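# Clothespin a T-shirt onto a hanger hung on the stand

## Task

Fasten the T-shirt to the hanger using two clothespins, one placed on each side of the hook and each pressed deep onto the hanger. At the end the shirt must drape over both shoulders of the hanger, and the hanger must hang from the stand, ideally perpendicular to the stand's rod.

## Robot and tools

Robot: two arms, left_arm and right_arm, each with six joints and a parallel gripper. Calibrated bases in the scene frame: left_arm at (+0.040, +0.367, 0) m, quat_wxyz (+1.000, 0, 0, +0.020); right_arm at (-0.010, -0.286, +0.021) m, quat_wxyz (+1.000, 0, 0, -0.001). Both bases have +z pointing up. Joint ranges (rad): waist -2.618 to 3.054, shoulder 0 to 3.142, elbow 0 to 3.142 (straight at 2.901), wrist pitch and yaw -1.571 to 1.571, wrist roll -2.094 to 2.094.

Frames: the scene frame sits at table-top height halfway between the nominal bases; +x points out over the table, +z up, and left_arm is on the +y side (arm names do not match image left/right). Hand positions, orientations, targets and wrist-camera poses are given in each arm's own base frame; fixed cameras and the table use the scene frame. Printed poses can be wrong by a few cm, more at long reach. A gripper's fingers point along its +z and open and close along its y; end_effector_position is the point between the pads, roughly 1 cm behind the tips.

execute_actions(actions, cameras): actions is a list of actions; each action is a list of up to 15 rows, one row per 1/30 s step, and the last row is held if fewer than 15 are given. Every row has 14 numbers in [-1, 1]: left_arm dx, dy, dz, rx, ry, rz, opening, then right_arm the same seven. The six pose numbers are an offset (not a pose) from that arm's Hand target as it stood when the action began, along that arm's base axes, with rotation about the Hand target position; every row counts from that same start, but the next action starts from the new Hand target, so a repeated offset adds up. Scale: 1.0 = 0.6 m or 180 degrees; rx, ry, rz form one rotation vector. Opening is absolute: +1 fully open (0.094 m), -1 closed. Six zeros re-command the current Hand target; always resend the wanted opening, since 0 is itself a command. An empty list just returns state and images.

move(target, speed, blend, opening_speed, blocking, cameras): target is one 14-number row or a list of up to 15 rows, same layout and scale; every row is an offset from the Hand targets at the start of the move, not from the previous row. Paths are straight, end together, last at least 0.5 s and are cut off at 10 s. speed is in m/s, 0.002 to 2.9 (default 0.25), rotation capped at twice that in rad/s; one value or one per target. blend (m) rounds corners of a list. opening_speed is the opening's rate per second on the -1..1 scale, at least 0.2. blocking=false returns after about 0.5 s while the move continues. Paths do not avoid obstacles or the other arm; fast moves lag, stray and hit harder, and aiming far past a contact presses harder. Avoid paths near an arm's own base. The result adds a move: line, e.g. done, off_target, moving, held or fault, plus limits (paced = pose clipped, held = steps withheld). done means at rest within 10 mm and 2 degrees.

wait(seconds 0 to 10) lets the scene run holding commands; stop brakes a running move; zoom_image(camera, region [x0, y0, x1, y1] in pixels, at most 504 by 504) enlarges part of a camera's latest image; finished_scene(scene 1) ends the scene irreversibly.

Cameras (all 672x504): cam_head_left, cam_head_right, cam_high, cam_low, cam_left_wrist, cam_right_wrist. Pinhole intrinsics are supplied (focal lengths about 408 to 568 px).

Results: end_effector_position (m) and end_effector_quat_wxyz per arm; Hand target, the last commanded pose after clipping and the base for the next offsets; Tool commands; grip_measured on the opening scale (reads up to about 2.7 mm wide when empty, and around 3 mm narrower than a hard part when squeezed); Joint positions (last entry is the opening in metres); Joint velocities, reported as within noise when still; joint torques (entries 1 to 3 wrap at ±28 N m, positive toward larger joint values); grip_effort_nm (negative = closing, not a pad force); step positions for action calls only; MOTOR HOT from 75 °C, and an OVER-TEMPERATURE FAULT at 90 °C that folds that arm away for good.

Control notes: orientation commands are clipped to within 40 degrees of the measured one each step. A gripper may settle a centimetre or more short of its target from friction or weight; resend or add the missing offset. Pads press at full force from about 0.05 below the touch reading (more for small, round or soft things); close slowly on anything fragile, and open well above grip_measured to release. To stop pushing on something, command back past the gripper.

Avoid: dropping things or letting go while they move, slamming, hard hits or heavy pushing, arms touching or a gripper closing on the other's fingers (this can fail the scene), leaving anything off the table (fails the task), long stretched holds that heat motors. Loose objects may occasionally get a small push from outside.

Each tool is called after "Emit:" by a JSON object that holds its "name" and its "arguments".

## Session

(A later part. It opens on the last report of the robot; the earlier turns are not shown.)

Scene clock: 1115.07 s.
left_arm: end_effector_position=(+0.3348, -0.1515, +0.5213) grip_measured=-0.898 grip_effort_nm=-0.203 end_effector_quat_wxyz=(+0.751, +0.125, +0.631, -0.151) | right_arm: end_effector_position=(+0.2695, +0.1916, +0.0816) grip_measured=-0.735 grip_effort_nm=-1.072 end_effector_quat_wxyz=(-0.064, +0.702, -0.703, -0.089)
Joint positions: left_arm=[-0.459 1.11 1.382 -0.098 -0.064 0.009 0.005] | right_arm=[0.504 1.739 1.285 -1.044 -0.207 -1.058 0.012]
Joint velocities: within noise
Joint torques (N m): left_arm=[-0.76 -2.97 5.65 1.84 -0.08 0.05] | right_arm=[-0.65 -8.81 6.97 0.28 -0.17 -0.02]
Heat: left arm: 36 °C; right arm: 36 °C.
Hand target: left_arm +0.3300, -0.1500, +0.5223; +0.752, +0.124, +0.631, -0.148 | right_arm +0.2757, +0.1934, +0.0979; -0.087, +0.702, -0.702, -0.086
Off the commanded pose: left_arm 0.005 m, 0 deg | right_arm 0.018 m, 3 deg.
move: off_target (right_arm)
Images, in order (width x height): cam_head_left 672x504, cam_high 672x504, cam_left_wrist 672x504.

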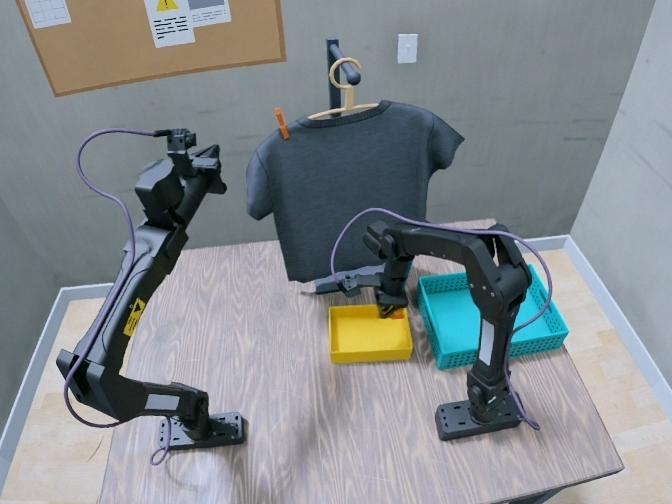

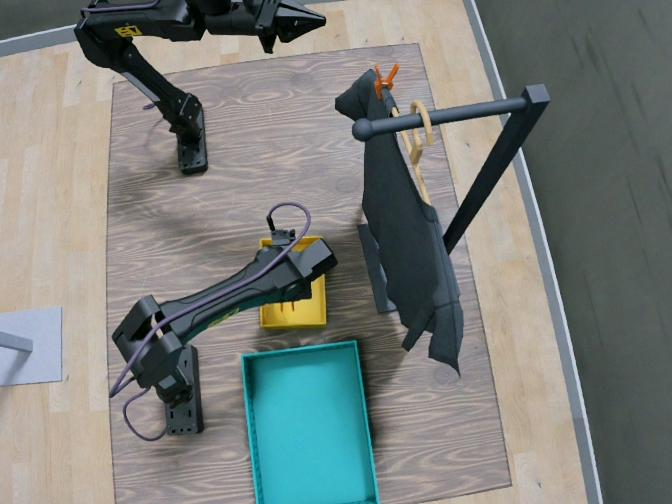

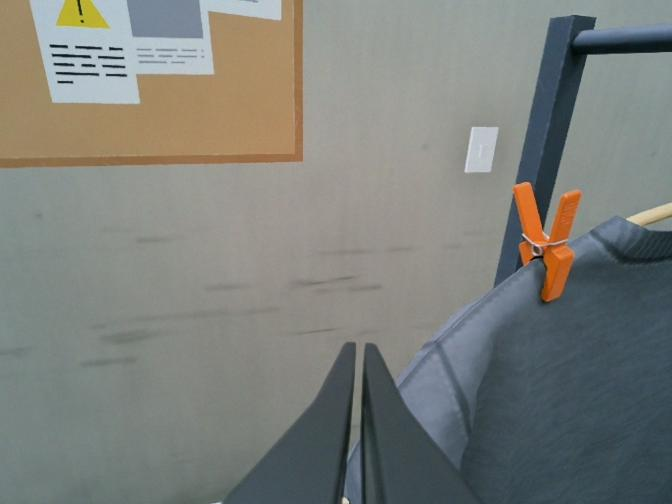

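Emit:
{"name": "move", "arguments": {"target": [0.0367, -0.1442, -0.0617, 0, 0, 0, -0.9, 0, 0, 0, 0, 0, 0, -0.8], "speed": 0.12, "cameras": ["cam_head_left", "cam_high", "cam_left_wrist"]}}

Scene clock: 1125.90 s.
left_arm: end_effector_position=(+0.3532, -0.2366, +0.4796) grip_measured=-0.898 grip_effort_nm=-0.198 end_effector_quat_wxyz=(+0.744, +0.130, +0.639, -0.147) | right_arm: end_effector_position=(+0.2695, +0.1916, +0.0816) grip_measured=-0.735 grip_effort_nm=-1.067 end_effector_quat_wxyz=(-0.064, +0.702, -0.703, -0.089)
Joint positions: left_arm=[-0.729 1.274 1.319 0.113 -0.329 0.057 0.005] | right_arm=[0.504 1.739 1.285 -1.044 -0.207 -1.058 0.012]
Joint velocities: within noise
Joint torques (N m): left_arm=[-0.42 -3.67 6.19 2.2 -0.08 0.1] | right_arm=[-0.53 -8.8 6.93 0.3 -0.16 -0.02]
Heat: left arm: 35 °C; right arm: 37 °C.
Hand target: left_arm +0.3521, -0.2365, +0.4851; +0.751, +0.124, +0.631, -0.148 | right_arm +0.2757, +0.1934, +0.0979; -0.087, +0.702, -0.702, -0.086
Off the commanded pose: left_arm 0.006 m, 1 deg | right_arm 0.018 m, 3 deg.
move: off_target (right_arm)
Images, in order (width x height): cam_head_left 672x504, cam_high 672x504, cam_left_wrist 672x504.

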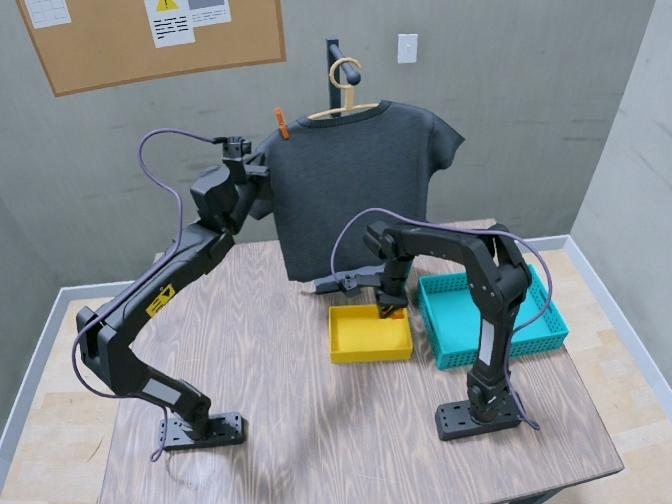

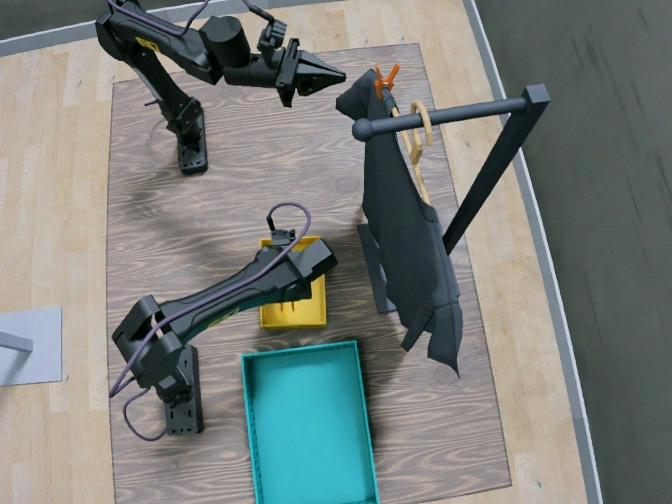

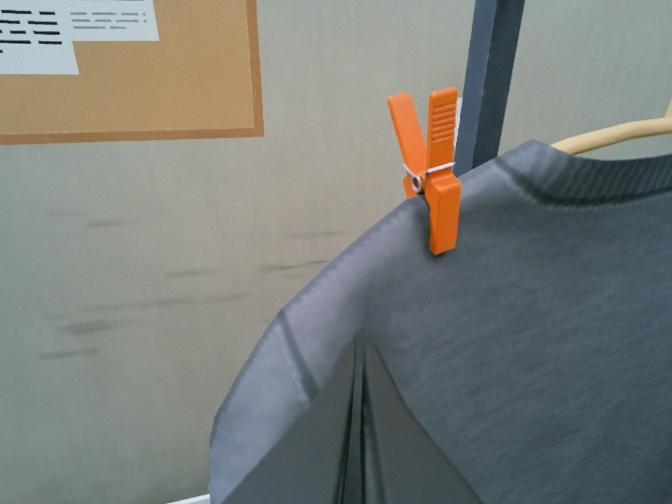

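Emit:
{"name": "move", "arguments": {"target": [0.0833, -0.0033, 0.01, 0, 0, 0, -0.9, 0, 0, 0, 0, 0, 0, -0.8], "speed": 0.06, "cameras": ["cam_head_left", "cam_high", "cam_left_wrist"]}}

Scene clock: 1133.43 s.
left_arm: end_effector_position=(+0.4025, -0.2402, +0.4697) grip_measured=-0.898 grip_effort_nm=-0.203 end_effector_quat_wxyz=(+0.736, +0.133, +0.650, -0.137) | right_arm: end_effector_position=(+0.2695, +0.1916, +0.0816) grip_measured=-0.735 grip_effort_nm=-1.062 end_effector_quat_wxyz=(-0.064, +0.702, -0.703, -0.089)
Joint positions: left_arm=[-0.633 1.419 1.419 0.124 -0.246 0.049 0.005] | right_arm=[0.504 1.739 1.285 -1.044 -0.207 -1.058 0.012]
Joint velocities: within noise
Joint torques (N m): left_arm=[0.5 -4.57 9.46 2.2 0.12 -0.04] | right_arm=[-0.42 -8.77 7.02 0.29 -0.15 0.01]
Heat: left arm: 35 °C; right arm: 37 °C.
Hand target: left_arm +0.4019, -0.2385, +0.4913; +0.752, +0.124, +0.631, -0.148 | right_arm +0.2757, +0.1934, +0.0979; -0.087, +0.702, -0.702, -0.086
Off the commanded pose: left_arm 0.021 m, 3 deg | right_arm 0.018 m, 3 deg.
move: off_target (left_arm, right_arm)
Images, in order (width x height): cam_head_left 672x504, cam_high 672x504, cam_left_wrist 672x504.

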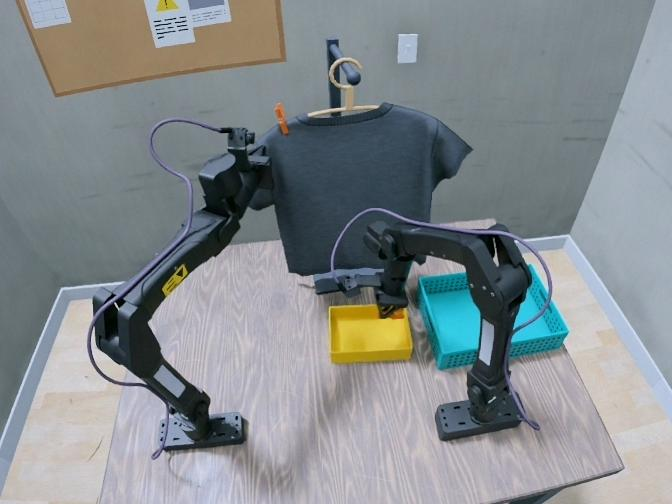

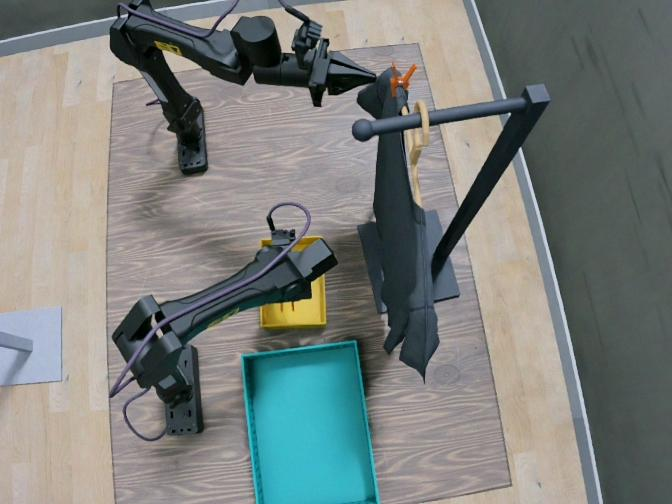

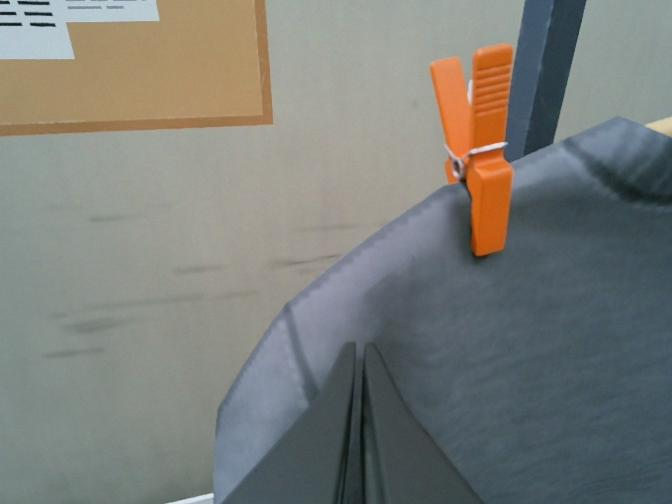

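Emit:
{"name": "zoom_image", "arguments": {"camera": "cam_high", "region": [340, 60, 480, 220]}}

Scaled by 3.150 from the camera's 672x504 image, which has a finer 960x720 frame.

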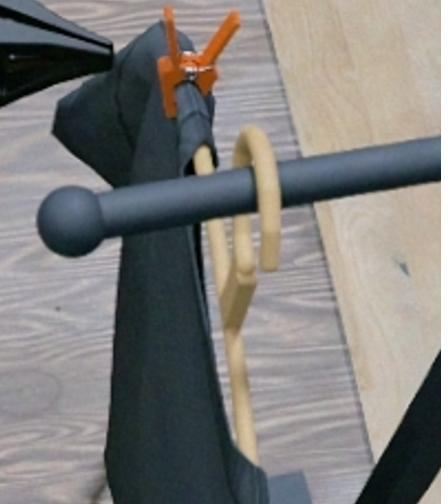

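Emit:
{"name": "move", "arguments": {"target": [0.02, 0.0, 0.02, 0, 0, 0, -0.9, 0, 0, 0, 0, 0, 0, -0.8], "speed": 0.05, "cameras": ["cam_head_right", "cam_high", "cam_left_wrist"]}}

Emit:
{"name": "zoom_image", "arguments": {"camera": "cam_high", "region": [340, 60, 480, 220]}}

Scene clock: 1141.63 s.
left_arm: end_effector_position=(+0.4132, -0.2398, +0.4927) grip_measured=-0.898 grip_effort_nm=-0.198 end_effector_quat_wxyz=(+0.747, +0.127, +0.636, -0.142) | right_arm: end_effector_position=(+0.2695, +0.1916, +0.0816) grip_measured=-0.735 grip_effort_nm=-1.062 end_effector_quat_wxyz=(-0.064, +0.702, -0.703, -0.089)
Joint positions: left_arm=[-0.611 1.469 1.519 0.113 -0.223 0.044 0.005] | right_arm=[0.504 1.739 1.285 -1.044 -0.207 -1.058 0.012]
Joint velocities: within noise
Joint torques (N m): left_arm=[0.77 -4.75 9.1 1.87 0.12 -0.07] | right_arm=[-0.55 -8.94 6.91 0.29 -0.17 -0.02]
Heat: left arm: 36 °C; right arm: 37 °C.
Hand target: left_arm +0.4140, -0.2384, +0.5033; +0.752, +0.124, +0.631, -0.148 | right_arm +0.2757, +0.1934, +0.0979; -0.087, +0.702, -0.702, -0.086
Off the commanded pose: left_arm 0.011 m, 1 deg | right_arm 0.018 m, 3 deg.
move: off_target (left_arm, right_arm)
Images, in order (width x height): cam_head_right 672x504, cam_high 672x504, cam_left_wrist 672x504.

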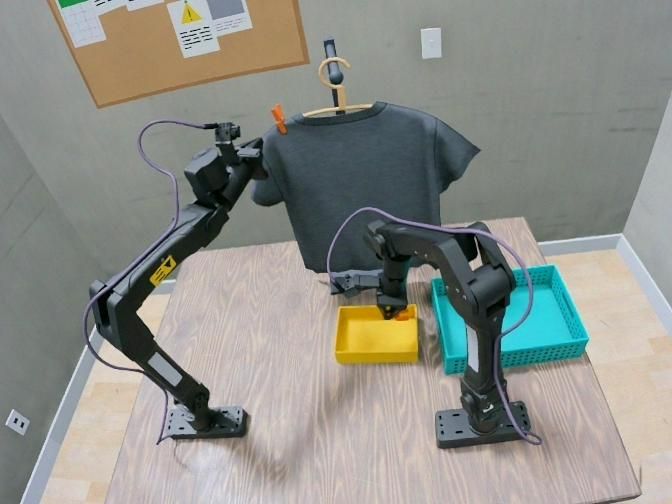

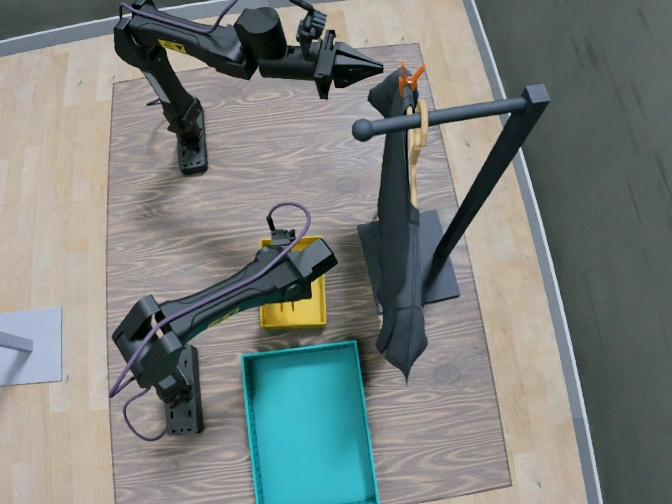

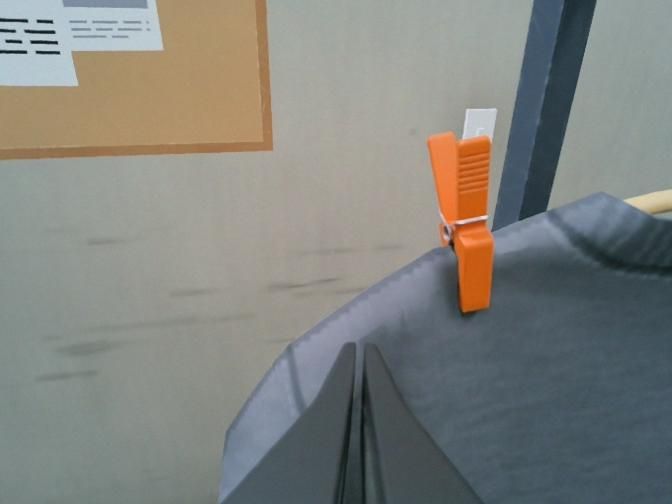

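Scaled by 3.150 from the camera's 672x504 image, which has a finer 960x720 frame.

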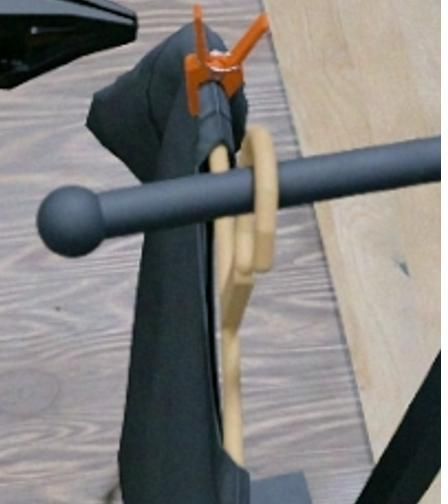

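Emit:
{"name": "move", "arguments": {"target": [[0, 0, 0, 0, 0, 0, -0.9, -0.0095, -0.2723, 0.5368, 0.5586, -0.0584, -0.0480, -0.8], [0, 0, 0, 0, 0, 0, -0.9, 0.14, -0.3223, 0.74, 0.5586, -0.0584, -0.0480, -0.8]], "speed": [0.25, 0.15], "blend": [0.05, 0], "cameras": ["all"]}}

Scene clock: 1158.03 s.
left_arm: end_effector_position=(+0.4132, -0.2400, +0.4924) grip_measured=-0.898 grip_effort_nm=-0.198 end_effector_quat_wxyz=(+0.747, +0.127, +0.637, -0.143) | right_arm: end_effector_position=(+0.3583, -0.0015, +0.5424) grip_measured=-0.736 grip_effort_nm=-1.067 end_effector_quat_wxyz=(+0.602, -0.332, +0.626, +0.369)
Joint positions: left_arm=[-0.611 1.469 1.519 0.112 -0.222 0.044 0.005] | right_arm=[-0.528 1.95 2.733 -1.324 -1.564 -0.478 0.012]
Joint velocities: within noise
Joint torques (N m): left_arm=[0.69 -4.97 8.95 1.9 0.1 0] | right_arm=[0.55 -5.7 3.86 1.26 -0.43 0.05]
Heat: left arm: 38 °C; right arm: 37 °C.
Hand target: left_arm +0.4140, -0.2385, +0.5034; +0.752, +0.124, +0.631, -0.148 | right_arm +0.3597, +0.0001, +0.5420; +0.655, -0.338, +0.418, +0.531
Off the commanded pose: left_arm 0.011 m, 1 deg | right_arm 0.002 m, 31 deg.
joint sent to its limit (right arm) — joint 5 (wrist yaw), lower limit. The joint targets are off in orientation, not in position.
move: off_target (left_arm, right_arm)

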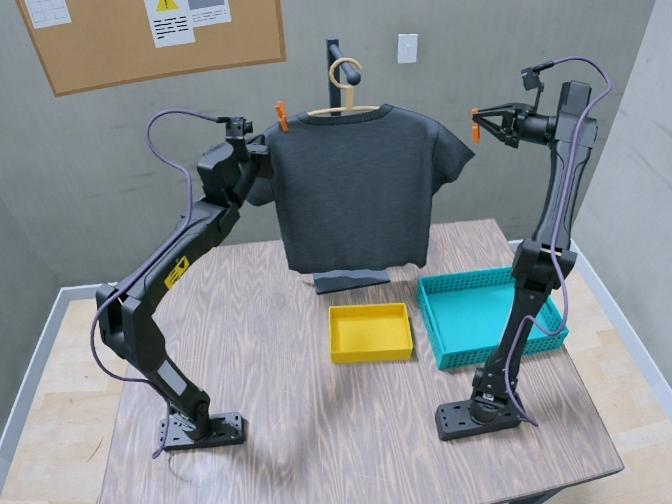

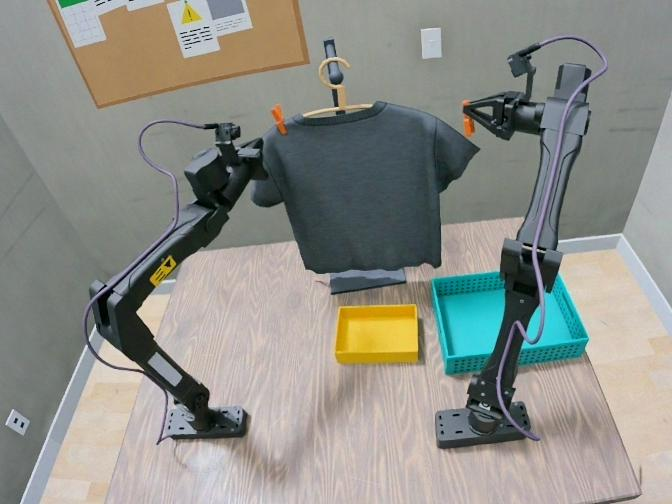

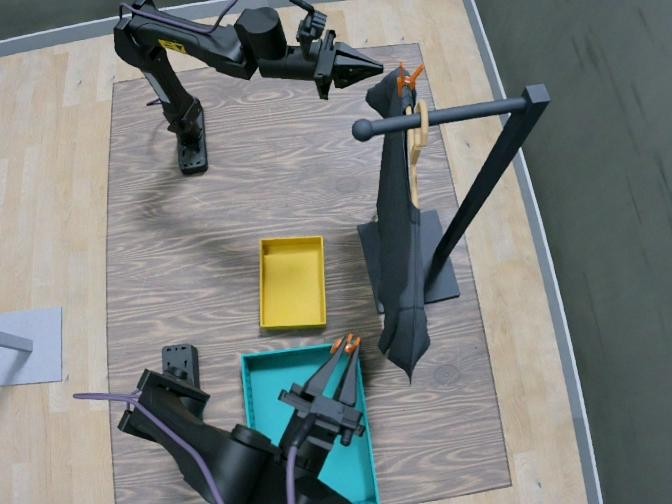

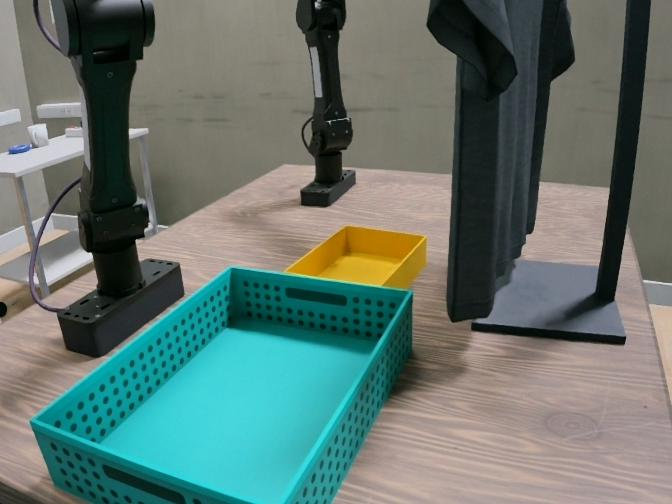

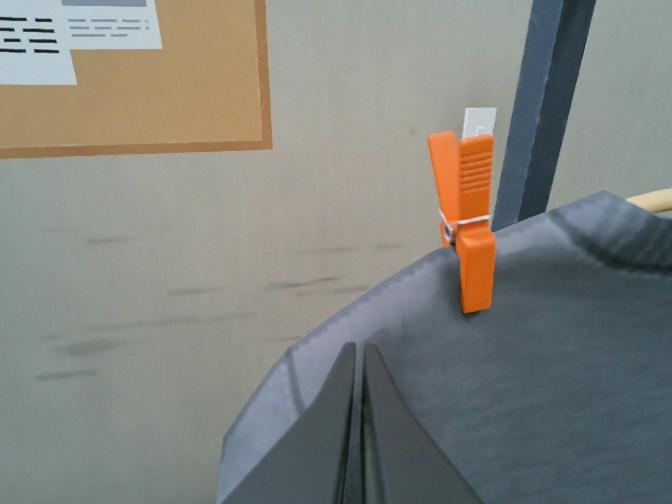

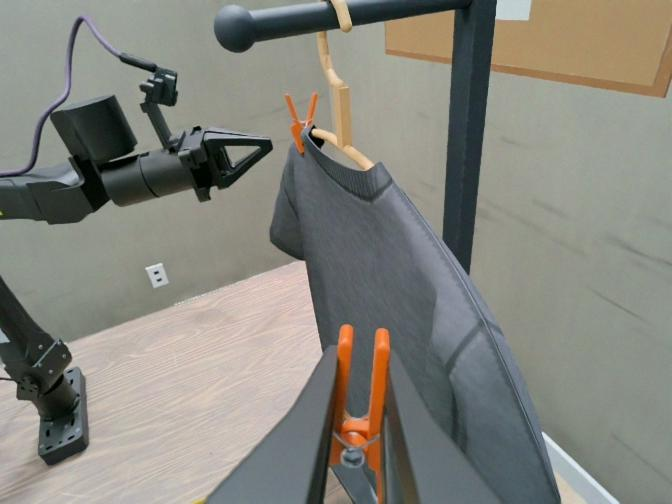

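Emit:
{"name": "move", "arguments": {"target": [0, 0, 0, 0, 0, 0, -0.9, -0.0995, 0.0498, -0.07, 0, 0, -0.3778, -0.8], "speed": 0.2, "cameras": ["cam_head_left", "cam_high", "cam_right_wrist"]}}

Scene clock: 1171.77 s.
left_arm: end_effector_position=(+0.4132, -0.2401, +0.4922) grip_measured=-0.898 grip_effort_nm=-0.198 end_effector_quat_wxyz=(+0.747, +0.127, +0.637, -0.143) | right_arm: end_effector_position=(+0.3024, +0.0290, +0.5006) grip_measured=-0.736 grip_effort_nm=-1.062 end_effector_quat_wxyz=(+0.838, -0.046, +0.539, +0.075)
Joint positions: left_arm=[-0.611 1.469 1.519 0.111 -0.222 0.044 0.005] | right_arm=[-0.002 0.826 0.926 0.334 -0.16 0.078 0.012]
Joint velocities: within noise
Joint torques (N m): left_arm=[0.59 -4.72 9.18 1.86 0.12 -0.01] | right_arm=[0.58 -0.87 5.05 1.8 0.11 0.01]
Heat: left arm: 38 °C; right arm: 36 °C.
Hand target: left_arm +0.4140, -0.2384, +0.5033; +0.752, +0.124, +0.631, -0.148 | right_arm +0.3000, +0.0300, +0.5000; +0.840, -0.047, +0.535, +0.074
Off the commanded pose: left_arm 0.011 m, 1 deg | right_arm 0.003 m, 0 deg.
move: off_target (left_arm)
Images, in order (width x height): cam_head_left 672x504, cam_high 672x504, cam_right_wrist 672x504.

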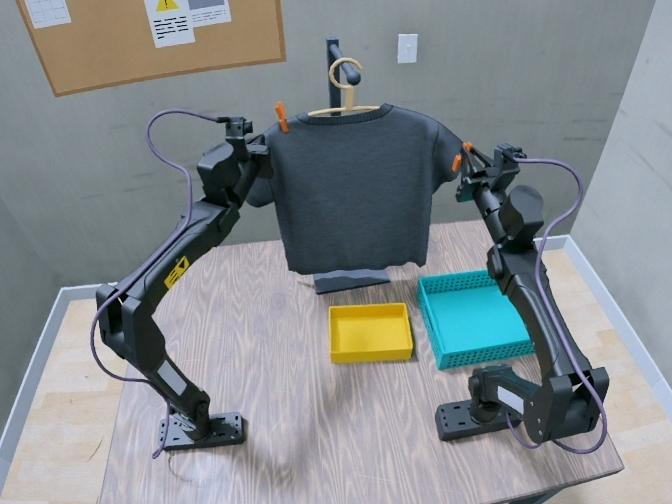

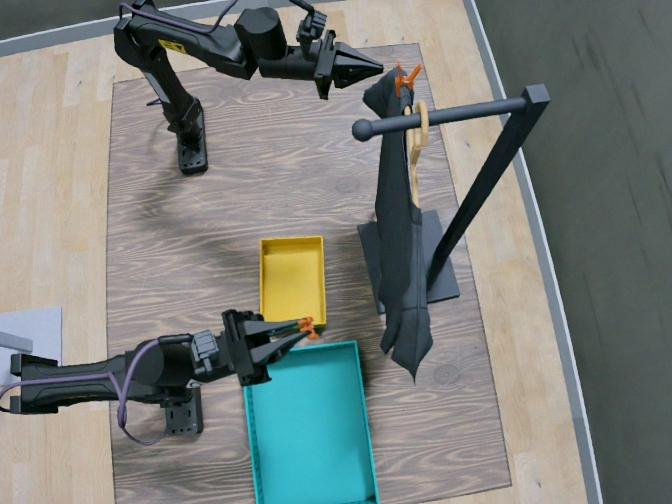

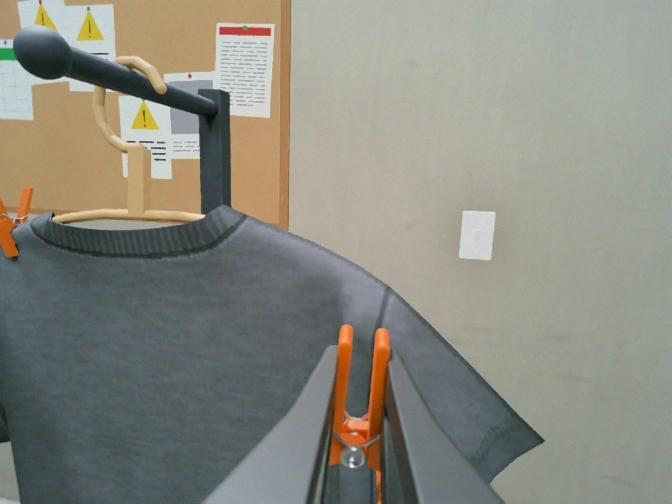

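Emit:
{"name": "zoom_image", "arguments": {"camera": "cam_right_wrist", "region": [180, 150, 480, 350]}}

Scaled by 1.680 from the camera's 672x504 image, which has a finer 960x720 frame.

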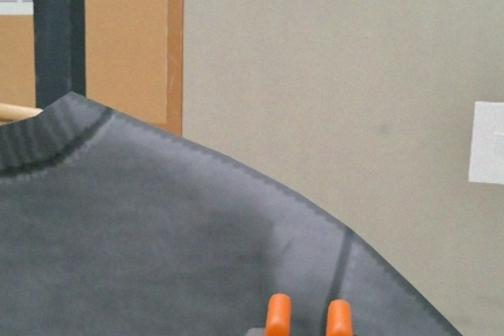

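Emit:
{"name": "move", "arguments": {"target": [0, 0, 0, 0, 0, 0, -0.9, 0.175, 0.0, 0.1417, 0, 0, 0.3778, -0.8], "speed": 0.15, "cameras": ["cam_head_right", "cam_high", "cam_right_wrist"]}}

Scene clock: 1192.97 s.
left_arm: end_effector_position=(+0.4132, -0.2401, +0.4922) grip_measured=-0.898 grip_effort_nm=-0.193 end_effector_quat_wxyz=(+0.747, +0.127, +0.637, -0.143) | right_arm: end_effector_position=(+0.4040, +0.0293, +0.5862) grip_measured=-0.736 grip_effort_nm=-1.067 end_effector_quat_wxyz=(+0.654, -0.335, +0.429, +0.526)
Joint positions: left_arm=[-0.611 1.469 1.519 0.111 -0.222 0.044 0.005] | right_arm=[-0.341 2.236 2.485 1.564 -1.137 1.851 0.012]
Joint velocities: within noise
Joint torques (N m): left_arm=[0.58 -4.68 9.01 1.85 0.1 -0.02] | right_arm=[0.46 -7.38 5.67 -0.48 0.71 0.08]
Heat: left arm: 39 °C; right arm: 36 °C.
Hand target: left_arm +0.4140, -0.2384, +0.5034; +0.752, +0.124, +0.631, -0.148 | right_arm +0.4051, +0.0299, +0.5849; +0.655, -0.338, +0.418, +0.531
Off the commanded pose: left_arm 0.011 m, 1 deg | right_arm 0.002 m, 1 deg.
joint sent to its limit (right arm) — joint 4 (wrist pitch), upper limit. The joint targets still meet the commanded pose.
move: off_target (left_arm)
Images, in order (width x height): cam_head_right 672x504, cam_high 672x504, cam_right_wrist 672x504.

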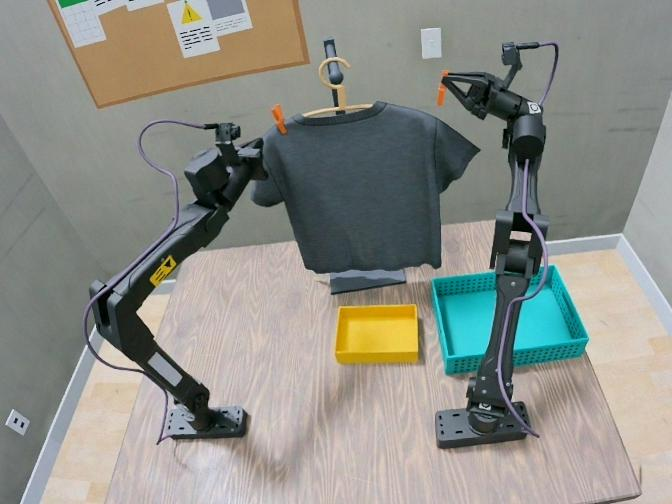

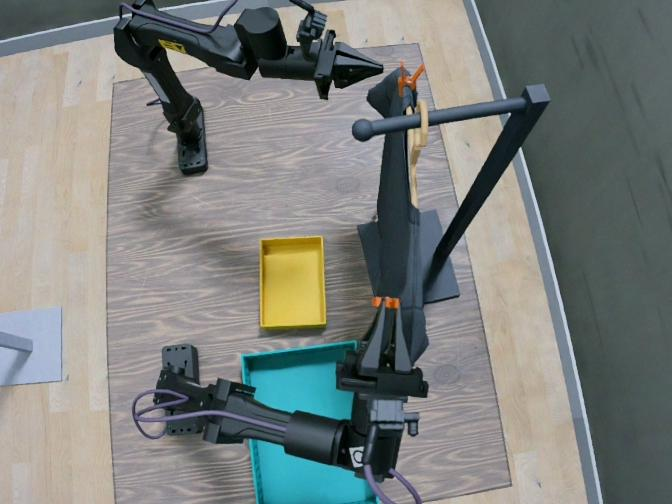

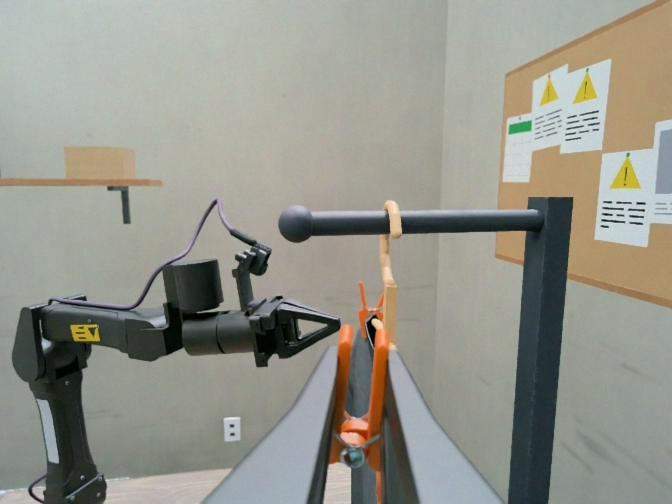

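Emit:
{"name": "zoom_image", "arguments": {"camera": "cam_right_wrist", "region": [300, 190, 450, 340]}}

Emit:
{"name": "zoom_image", "arguments": {"camera": "cam_right_wrist", "region": [290, 300, 440, 504]}}

Scaled by 3.360 from the camera's 672x504 image, which has a finer 960x720 frame.

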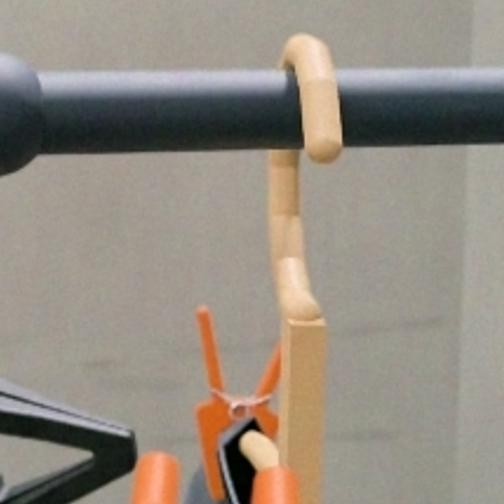

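Scaled by 2.471 from the camera's 672x504 image, which has a finer 960x720 frame.

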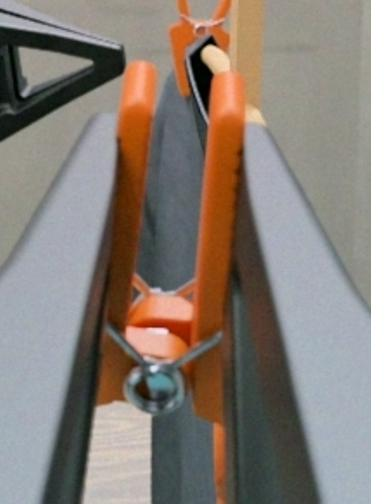

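Emit:
{"name": "move", "arguments": {"target": [0, 0, 0, 0, 0, 0, -0.9, 0.0367, 0.06, 0.0083, 0, 0, 0, -0.8], "speed": 0.08, "cameras": ["cam_head_right", "cam_high", "cam_right_wrist"]}}

Scene clock: 1207.80 s.
left_arm: end_effector_position=(+0.4132, -0.2401, +0.4921) grip_measured=-0.898 grip_effort_nm=-0.193 end_effector_quat_wxyz=(+0.747, +0.127, +0.637, -0.143) | right_arm: end_effector_position=(+0.4255, +0.0657, +0.5897) grip_measured=-0.736 grip_effort_nm=-1.072 end_effector_quat_wxyz=(+0.653, -0.338, +0.421, +0.530)
Joint positions: left_arm=[-0.611 1.469 1.519 0.111 -0.222 0.044 0.005] | right_arm=[-0.235 2.236 2.485 1.371 -1.141 1.631 0.012]
Joint velocities: within noise
Joint torques (N m): left_arm=[0.79 -4.7 9.13 1.87 0.12 -0.04] | right_arm=[0.16 -8.58 4.96 -0.32 0.58 -0.03]
Heat: left arm: 39 °C; right arm: 35 °C.
Hand target: left_arm +0.4140, -0.2384, +0.5033; +0.752, +0.124, +0.631, -0.148 | right_arm +0.4270, +0.0659, +0.5899; +0.655, -0.338, +0.418, +0.531
Off the commanded pose: left_arm 0.011 m, 1 deg | right_arm 0.002 m, 0 deg.
move: off_target (left_arm)
Images, in order (width x height): cam_head_right 672x504, cam_high 672x504, cam_right_wrist 672x504.

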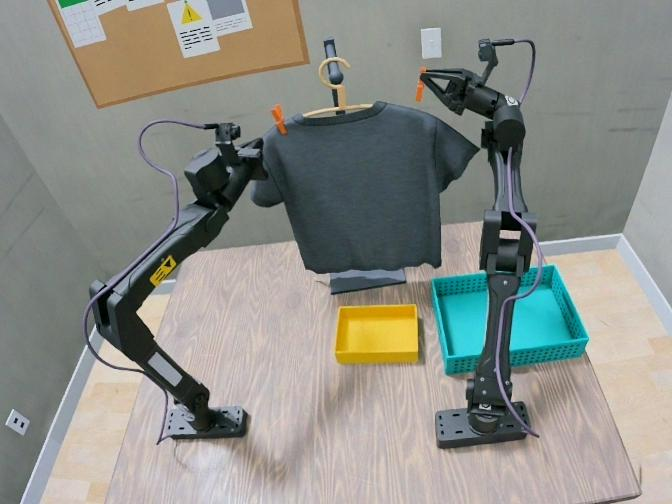

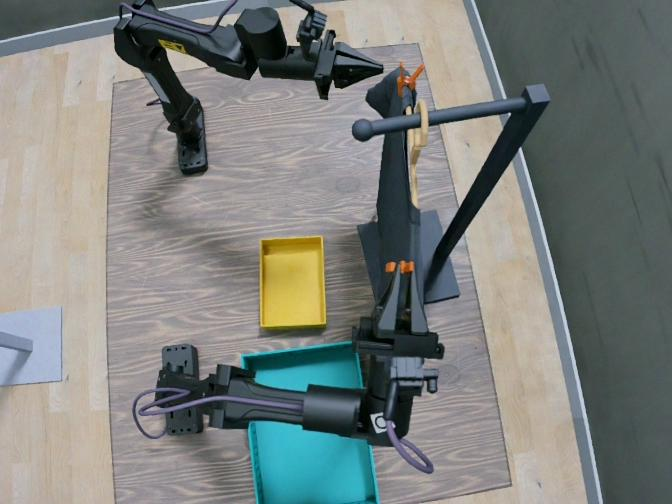

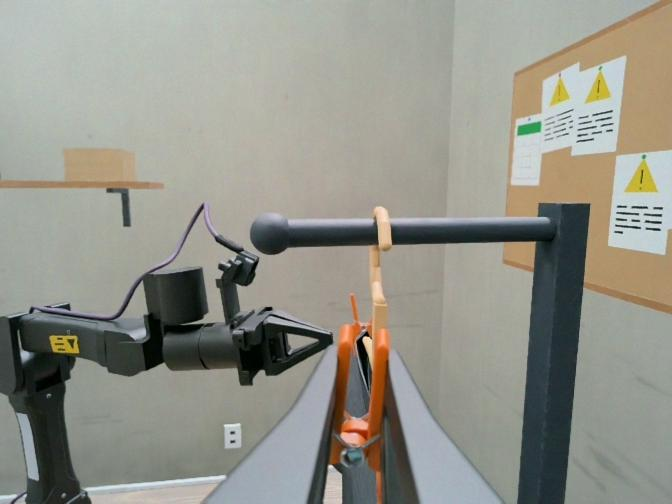

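Emit:
{"name": "zoom_image", "arguments": {"camera": "cam_right_wrist", "region": [290, 290, 440, 504]}}

Emit:
{"name": "zoom_image", "arguments": {"camera": "cam_high", "region": [370, 170, 450, 290]}}

Emit:
{"name": "zoom_image", "arguments": {"camera": "cam_head_right", "region": [360, 50, 500, 180]}}

Scaled by 2.355 from the camera's 672x504 image, which has a finer 960x720 frame.

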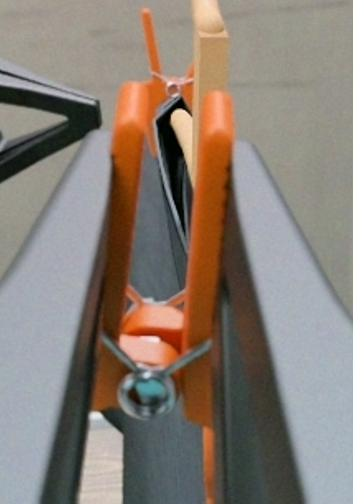

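Scaled by 4.200 from the camera's 672x504 image, which has a finer 960x720 frame.

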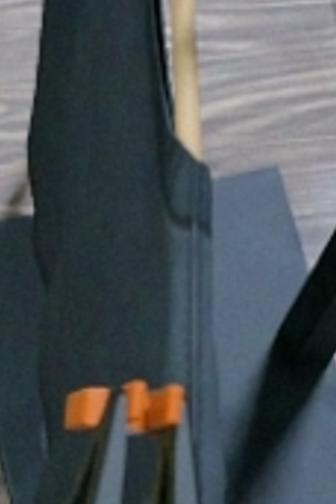

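Scaled by 3.600 from the camera's 672x504 image, which has a finer 960x720 frame.

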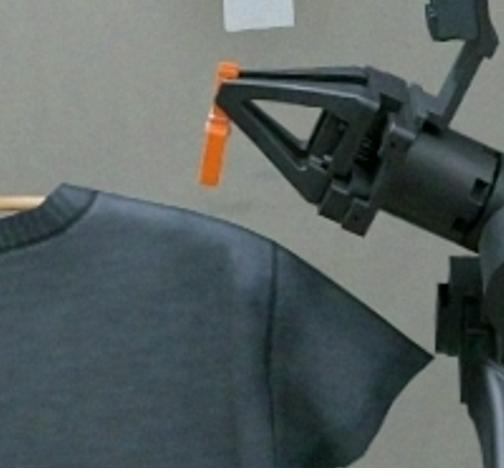

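Emit:
{"name": "move", "arguments": {"target": [0, 0, 0, 0, 0, 0, -0.9, 0.0183, 0.0425, 0.0, 0, 0, 0, -0.8], "speed": 0.06, "cameras": ["cam_head_right", "cam_high", "cam_right_wrist", "cam_left_wrist"]}}

Emit:
{"name": "zoom_image", "arguments": {"camera": "cam_right_wrist", "region": [290, 290, 440, 504]}}

Emit:
{"name": "zoom_image", "arguments": {"camera": "cam_high", "region": [370, 170, 450, 290]}}

Emit:
{"name": "zoom_image", "arguments": {"camera": "cam_head_right", "region": [360, 50, 500, 180]}}

Scene clock: 1220.33 s.
left_arm: end_effector_position=(+0.4132, -0.2401, +0.4921) grip_measured=-0.898 grip_effort_nm=-0.198 end_effector_quat_wxyz=(+0.747, +0.127, +0.637, -0.143) | right_arm: end_effector_position=(+0.4450, +0.0898, +0.5820) grip_measured=-0.736 grip_effort_nm=-1.067 end_effector_quat_wxyz=(+0.651, -0.336, +0.424, +0.533)
Joint positions: left_arm=[-0.611 1.469 1.519 0.111 -0.222 0.044 0.005] | right_arm=[-0.168 2.236 2.454 1.252 -1.142 1.476 0.012]
Joint velocities: within noise
Joint torques (N m): left_arm=[0.57 -4.72 8.98 1.86 0.11 -0.06] | right_arm=[0.09 -11.03 3.74 -0.12 0.6 -0.02]
Heat: left arm: 39 °C; right arm: 35 °C.
Hand target: left_arm +0.4140, -0.2384, +0.5033; +0.752, +0.124, +0.631, -0.148 | right_arm +0.4380, +0.0915, +0.5899; +0.655, -0.338, +0.418, +0.531
Off the commanded pose: left_arm 0.011 m, 1 deg | right_arm 0.011 m, 1 deg.
move: off_target (left_arm, right_arm)
Images, in order (width x height): cam_head_right 672x504, cam_high 672x504, cam_left_wrist 672x504, cam_right_wrist 672x504.

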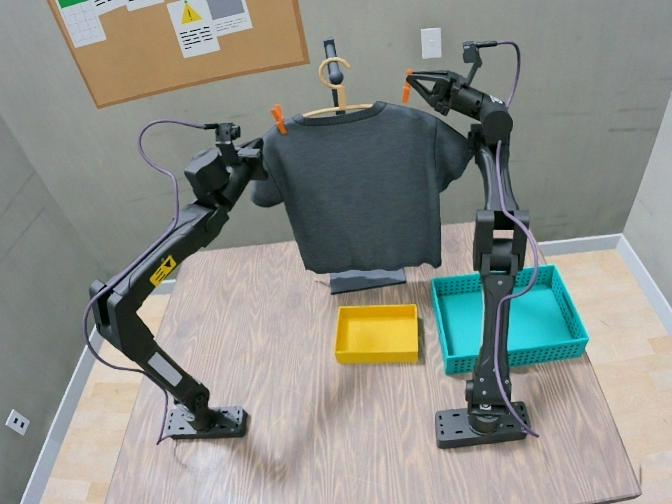

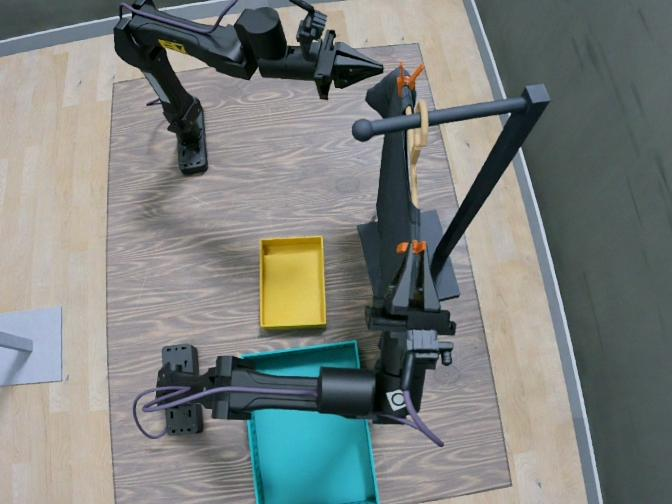

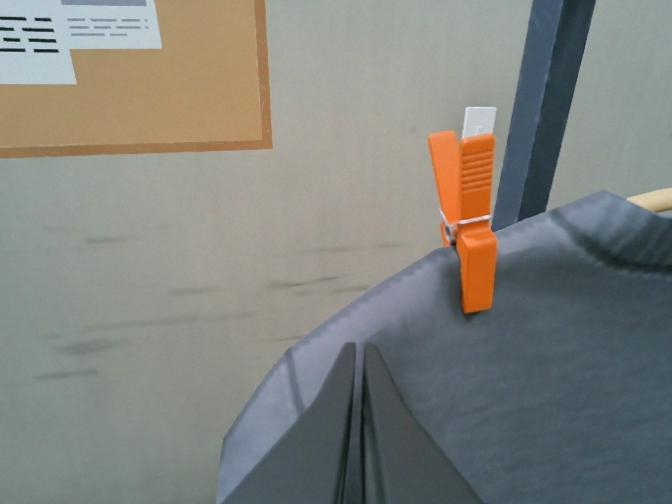

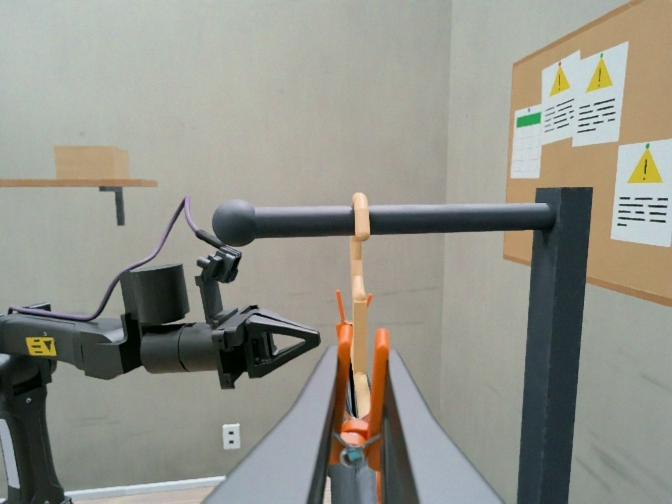

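Scaled by 2.355 from the camera's 672x504 image, which has a finer 960x720 frame.

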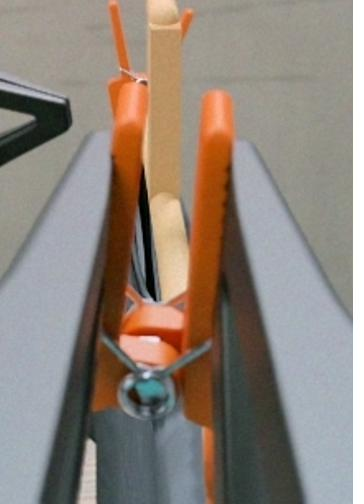

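Scaled by 4.200 from the camera's 672x504 image, which has a finer 960x720 frame.

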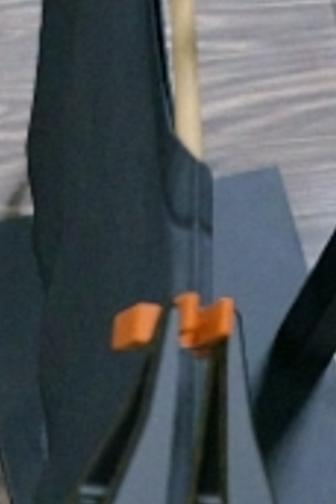

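Scaled by 3.600 from the camera's 672x504 image, which has a finer 960x720 frame.

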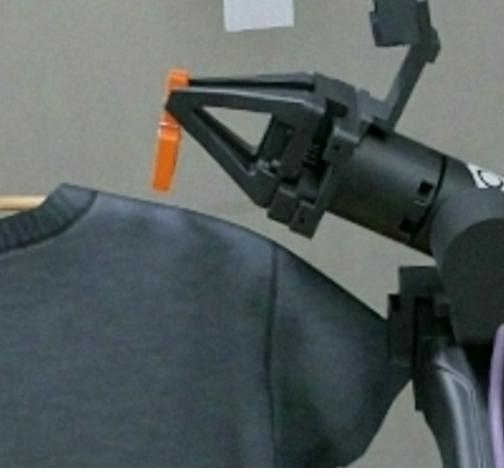

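Emit:
{"name": "move", "arguments": {"target": [0, 0, 0, 0, 0, 0, -0.9, -0.0107, 0.0018, 0.0128, 0, 0, 0, -0.8], "speed": 0.05, "cameras": []}}

Scene clock: 1232.40 s.
left_arm: end_effector_position=(+0.4132, -0.2401, +0.4921) grip_measured=-0.898 grip_effort_nm=-0.203 end_effector_quat_wxyz=(+0.747, +0.127, +0.637, -0.143) | right_arm: end_effector_position=(+0.4473, +0.0894, +0.5818) grip_measured=-0.736 grip_effort_nm=-1.067 end_effector_quat_wxyz=(+0.648, -0.331, +0.428, +0.536)
Joint positions: left_arm=[-0.611 1.469 1.519 0.111 -0.222 0.044 0.005] | right_arm=[-0.168 2.236 2.454 1.236 -1.142 1.476 0.012]
Joint velocities: within noise
Joint torques (N m): left_arm=[0.69 -4.64 9.17 1.86 0.12 -0.09] | right_arm=[0.13 -12.49 3.6 -0.09 0.58 -0.05]
Heat: left arm: 39 °C; right arm: 37 °C.
Hand target: left_arm +0.4140, -0.2384, +0.5034; +0.752, +0.124, +0.631, -0.148 | right_arm +0.4316, +0.0926, +0.5976; +0.655, -0.338, +0.418, +0.531
Off the commanded pose: left_arm 0.011 m, 1 deg | right_arm 0.023 m, 2 deg.
move: off_target (left_arm, right_arm)
No camera images: "cameras" was empty.

Emit:
{"name": "move", "arguments": {"target": [0, 0, 0, 0, 0, 0, -0.9, -0.0107, 0.0018, 0.0128, 0, 0, 0, -0.8], "speed": 0.05, "cameras": []}}

Scene clock: 1236.30 s.
left_arm: end_effector_position=(+0.4132, -0.2401, +0.4920) grip_measured=-0.898 grip_effort_nm=-0.193 end_effector_quat_wxyz=(+0.746, +0.127, +0.637, -0.143) | right_arm: end_effector_position=(+0.4435, +0.0901, +0.5874) grip_measured=-0.736 grip_effort_nm=-1.062 end_effector_quat_wxyz=(+0.647, -0.329, +0.430, +0.537)
Joint positions: left_arm=[-0.611 1.469 1.519 0.11 -0.222 0.044 0.005] | right_arm=[-0.168 2.221 2.454 1.215 -1.142 1.476 0.012]
Joint velocities: within noise
Joint torques (N m): left_arm=[0.64 -4.72 9.11 1.89 0.08 -0.04] | right_arm=[0.2 -12.78 3.79 -0.06 0.59 -0.01]
Heat: left arm: 39 °C; right arm: 39 °C.
Hand target: left_arm +0.4140, -0.2385, +0.5033; +0.752, +0.125, +0.631, -0.148 | right_arm +0.4251, +0.0937, +0.6054; +0.655, -0.338, +0.418, +0.531
Off the commanded pose: left_arm 0.012 m, 1 deg | right_arm 0.026 m, 2 deg.
move: off_target (left_arm, right_arm)
No camera images: "cameras" was empty.


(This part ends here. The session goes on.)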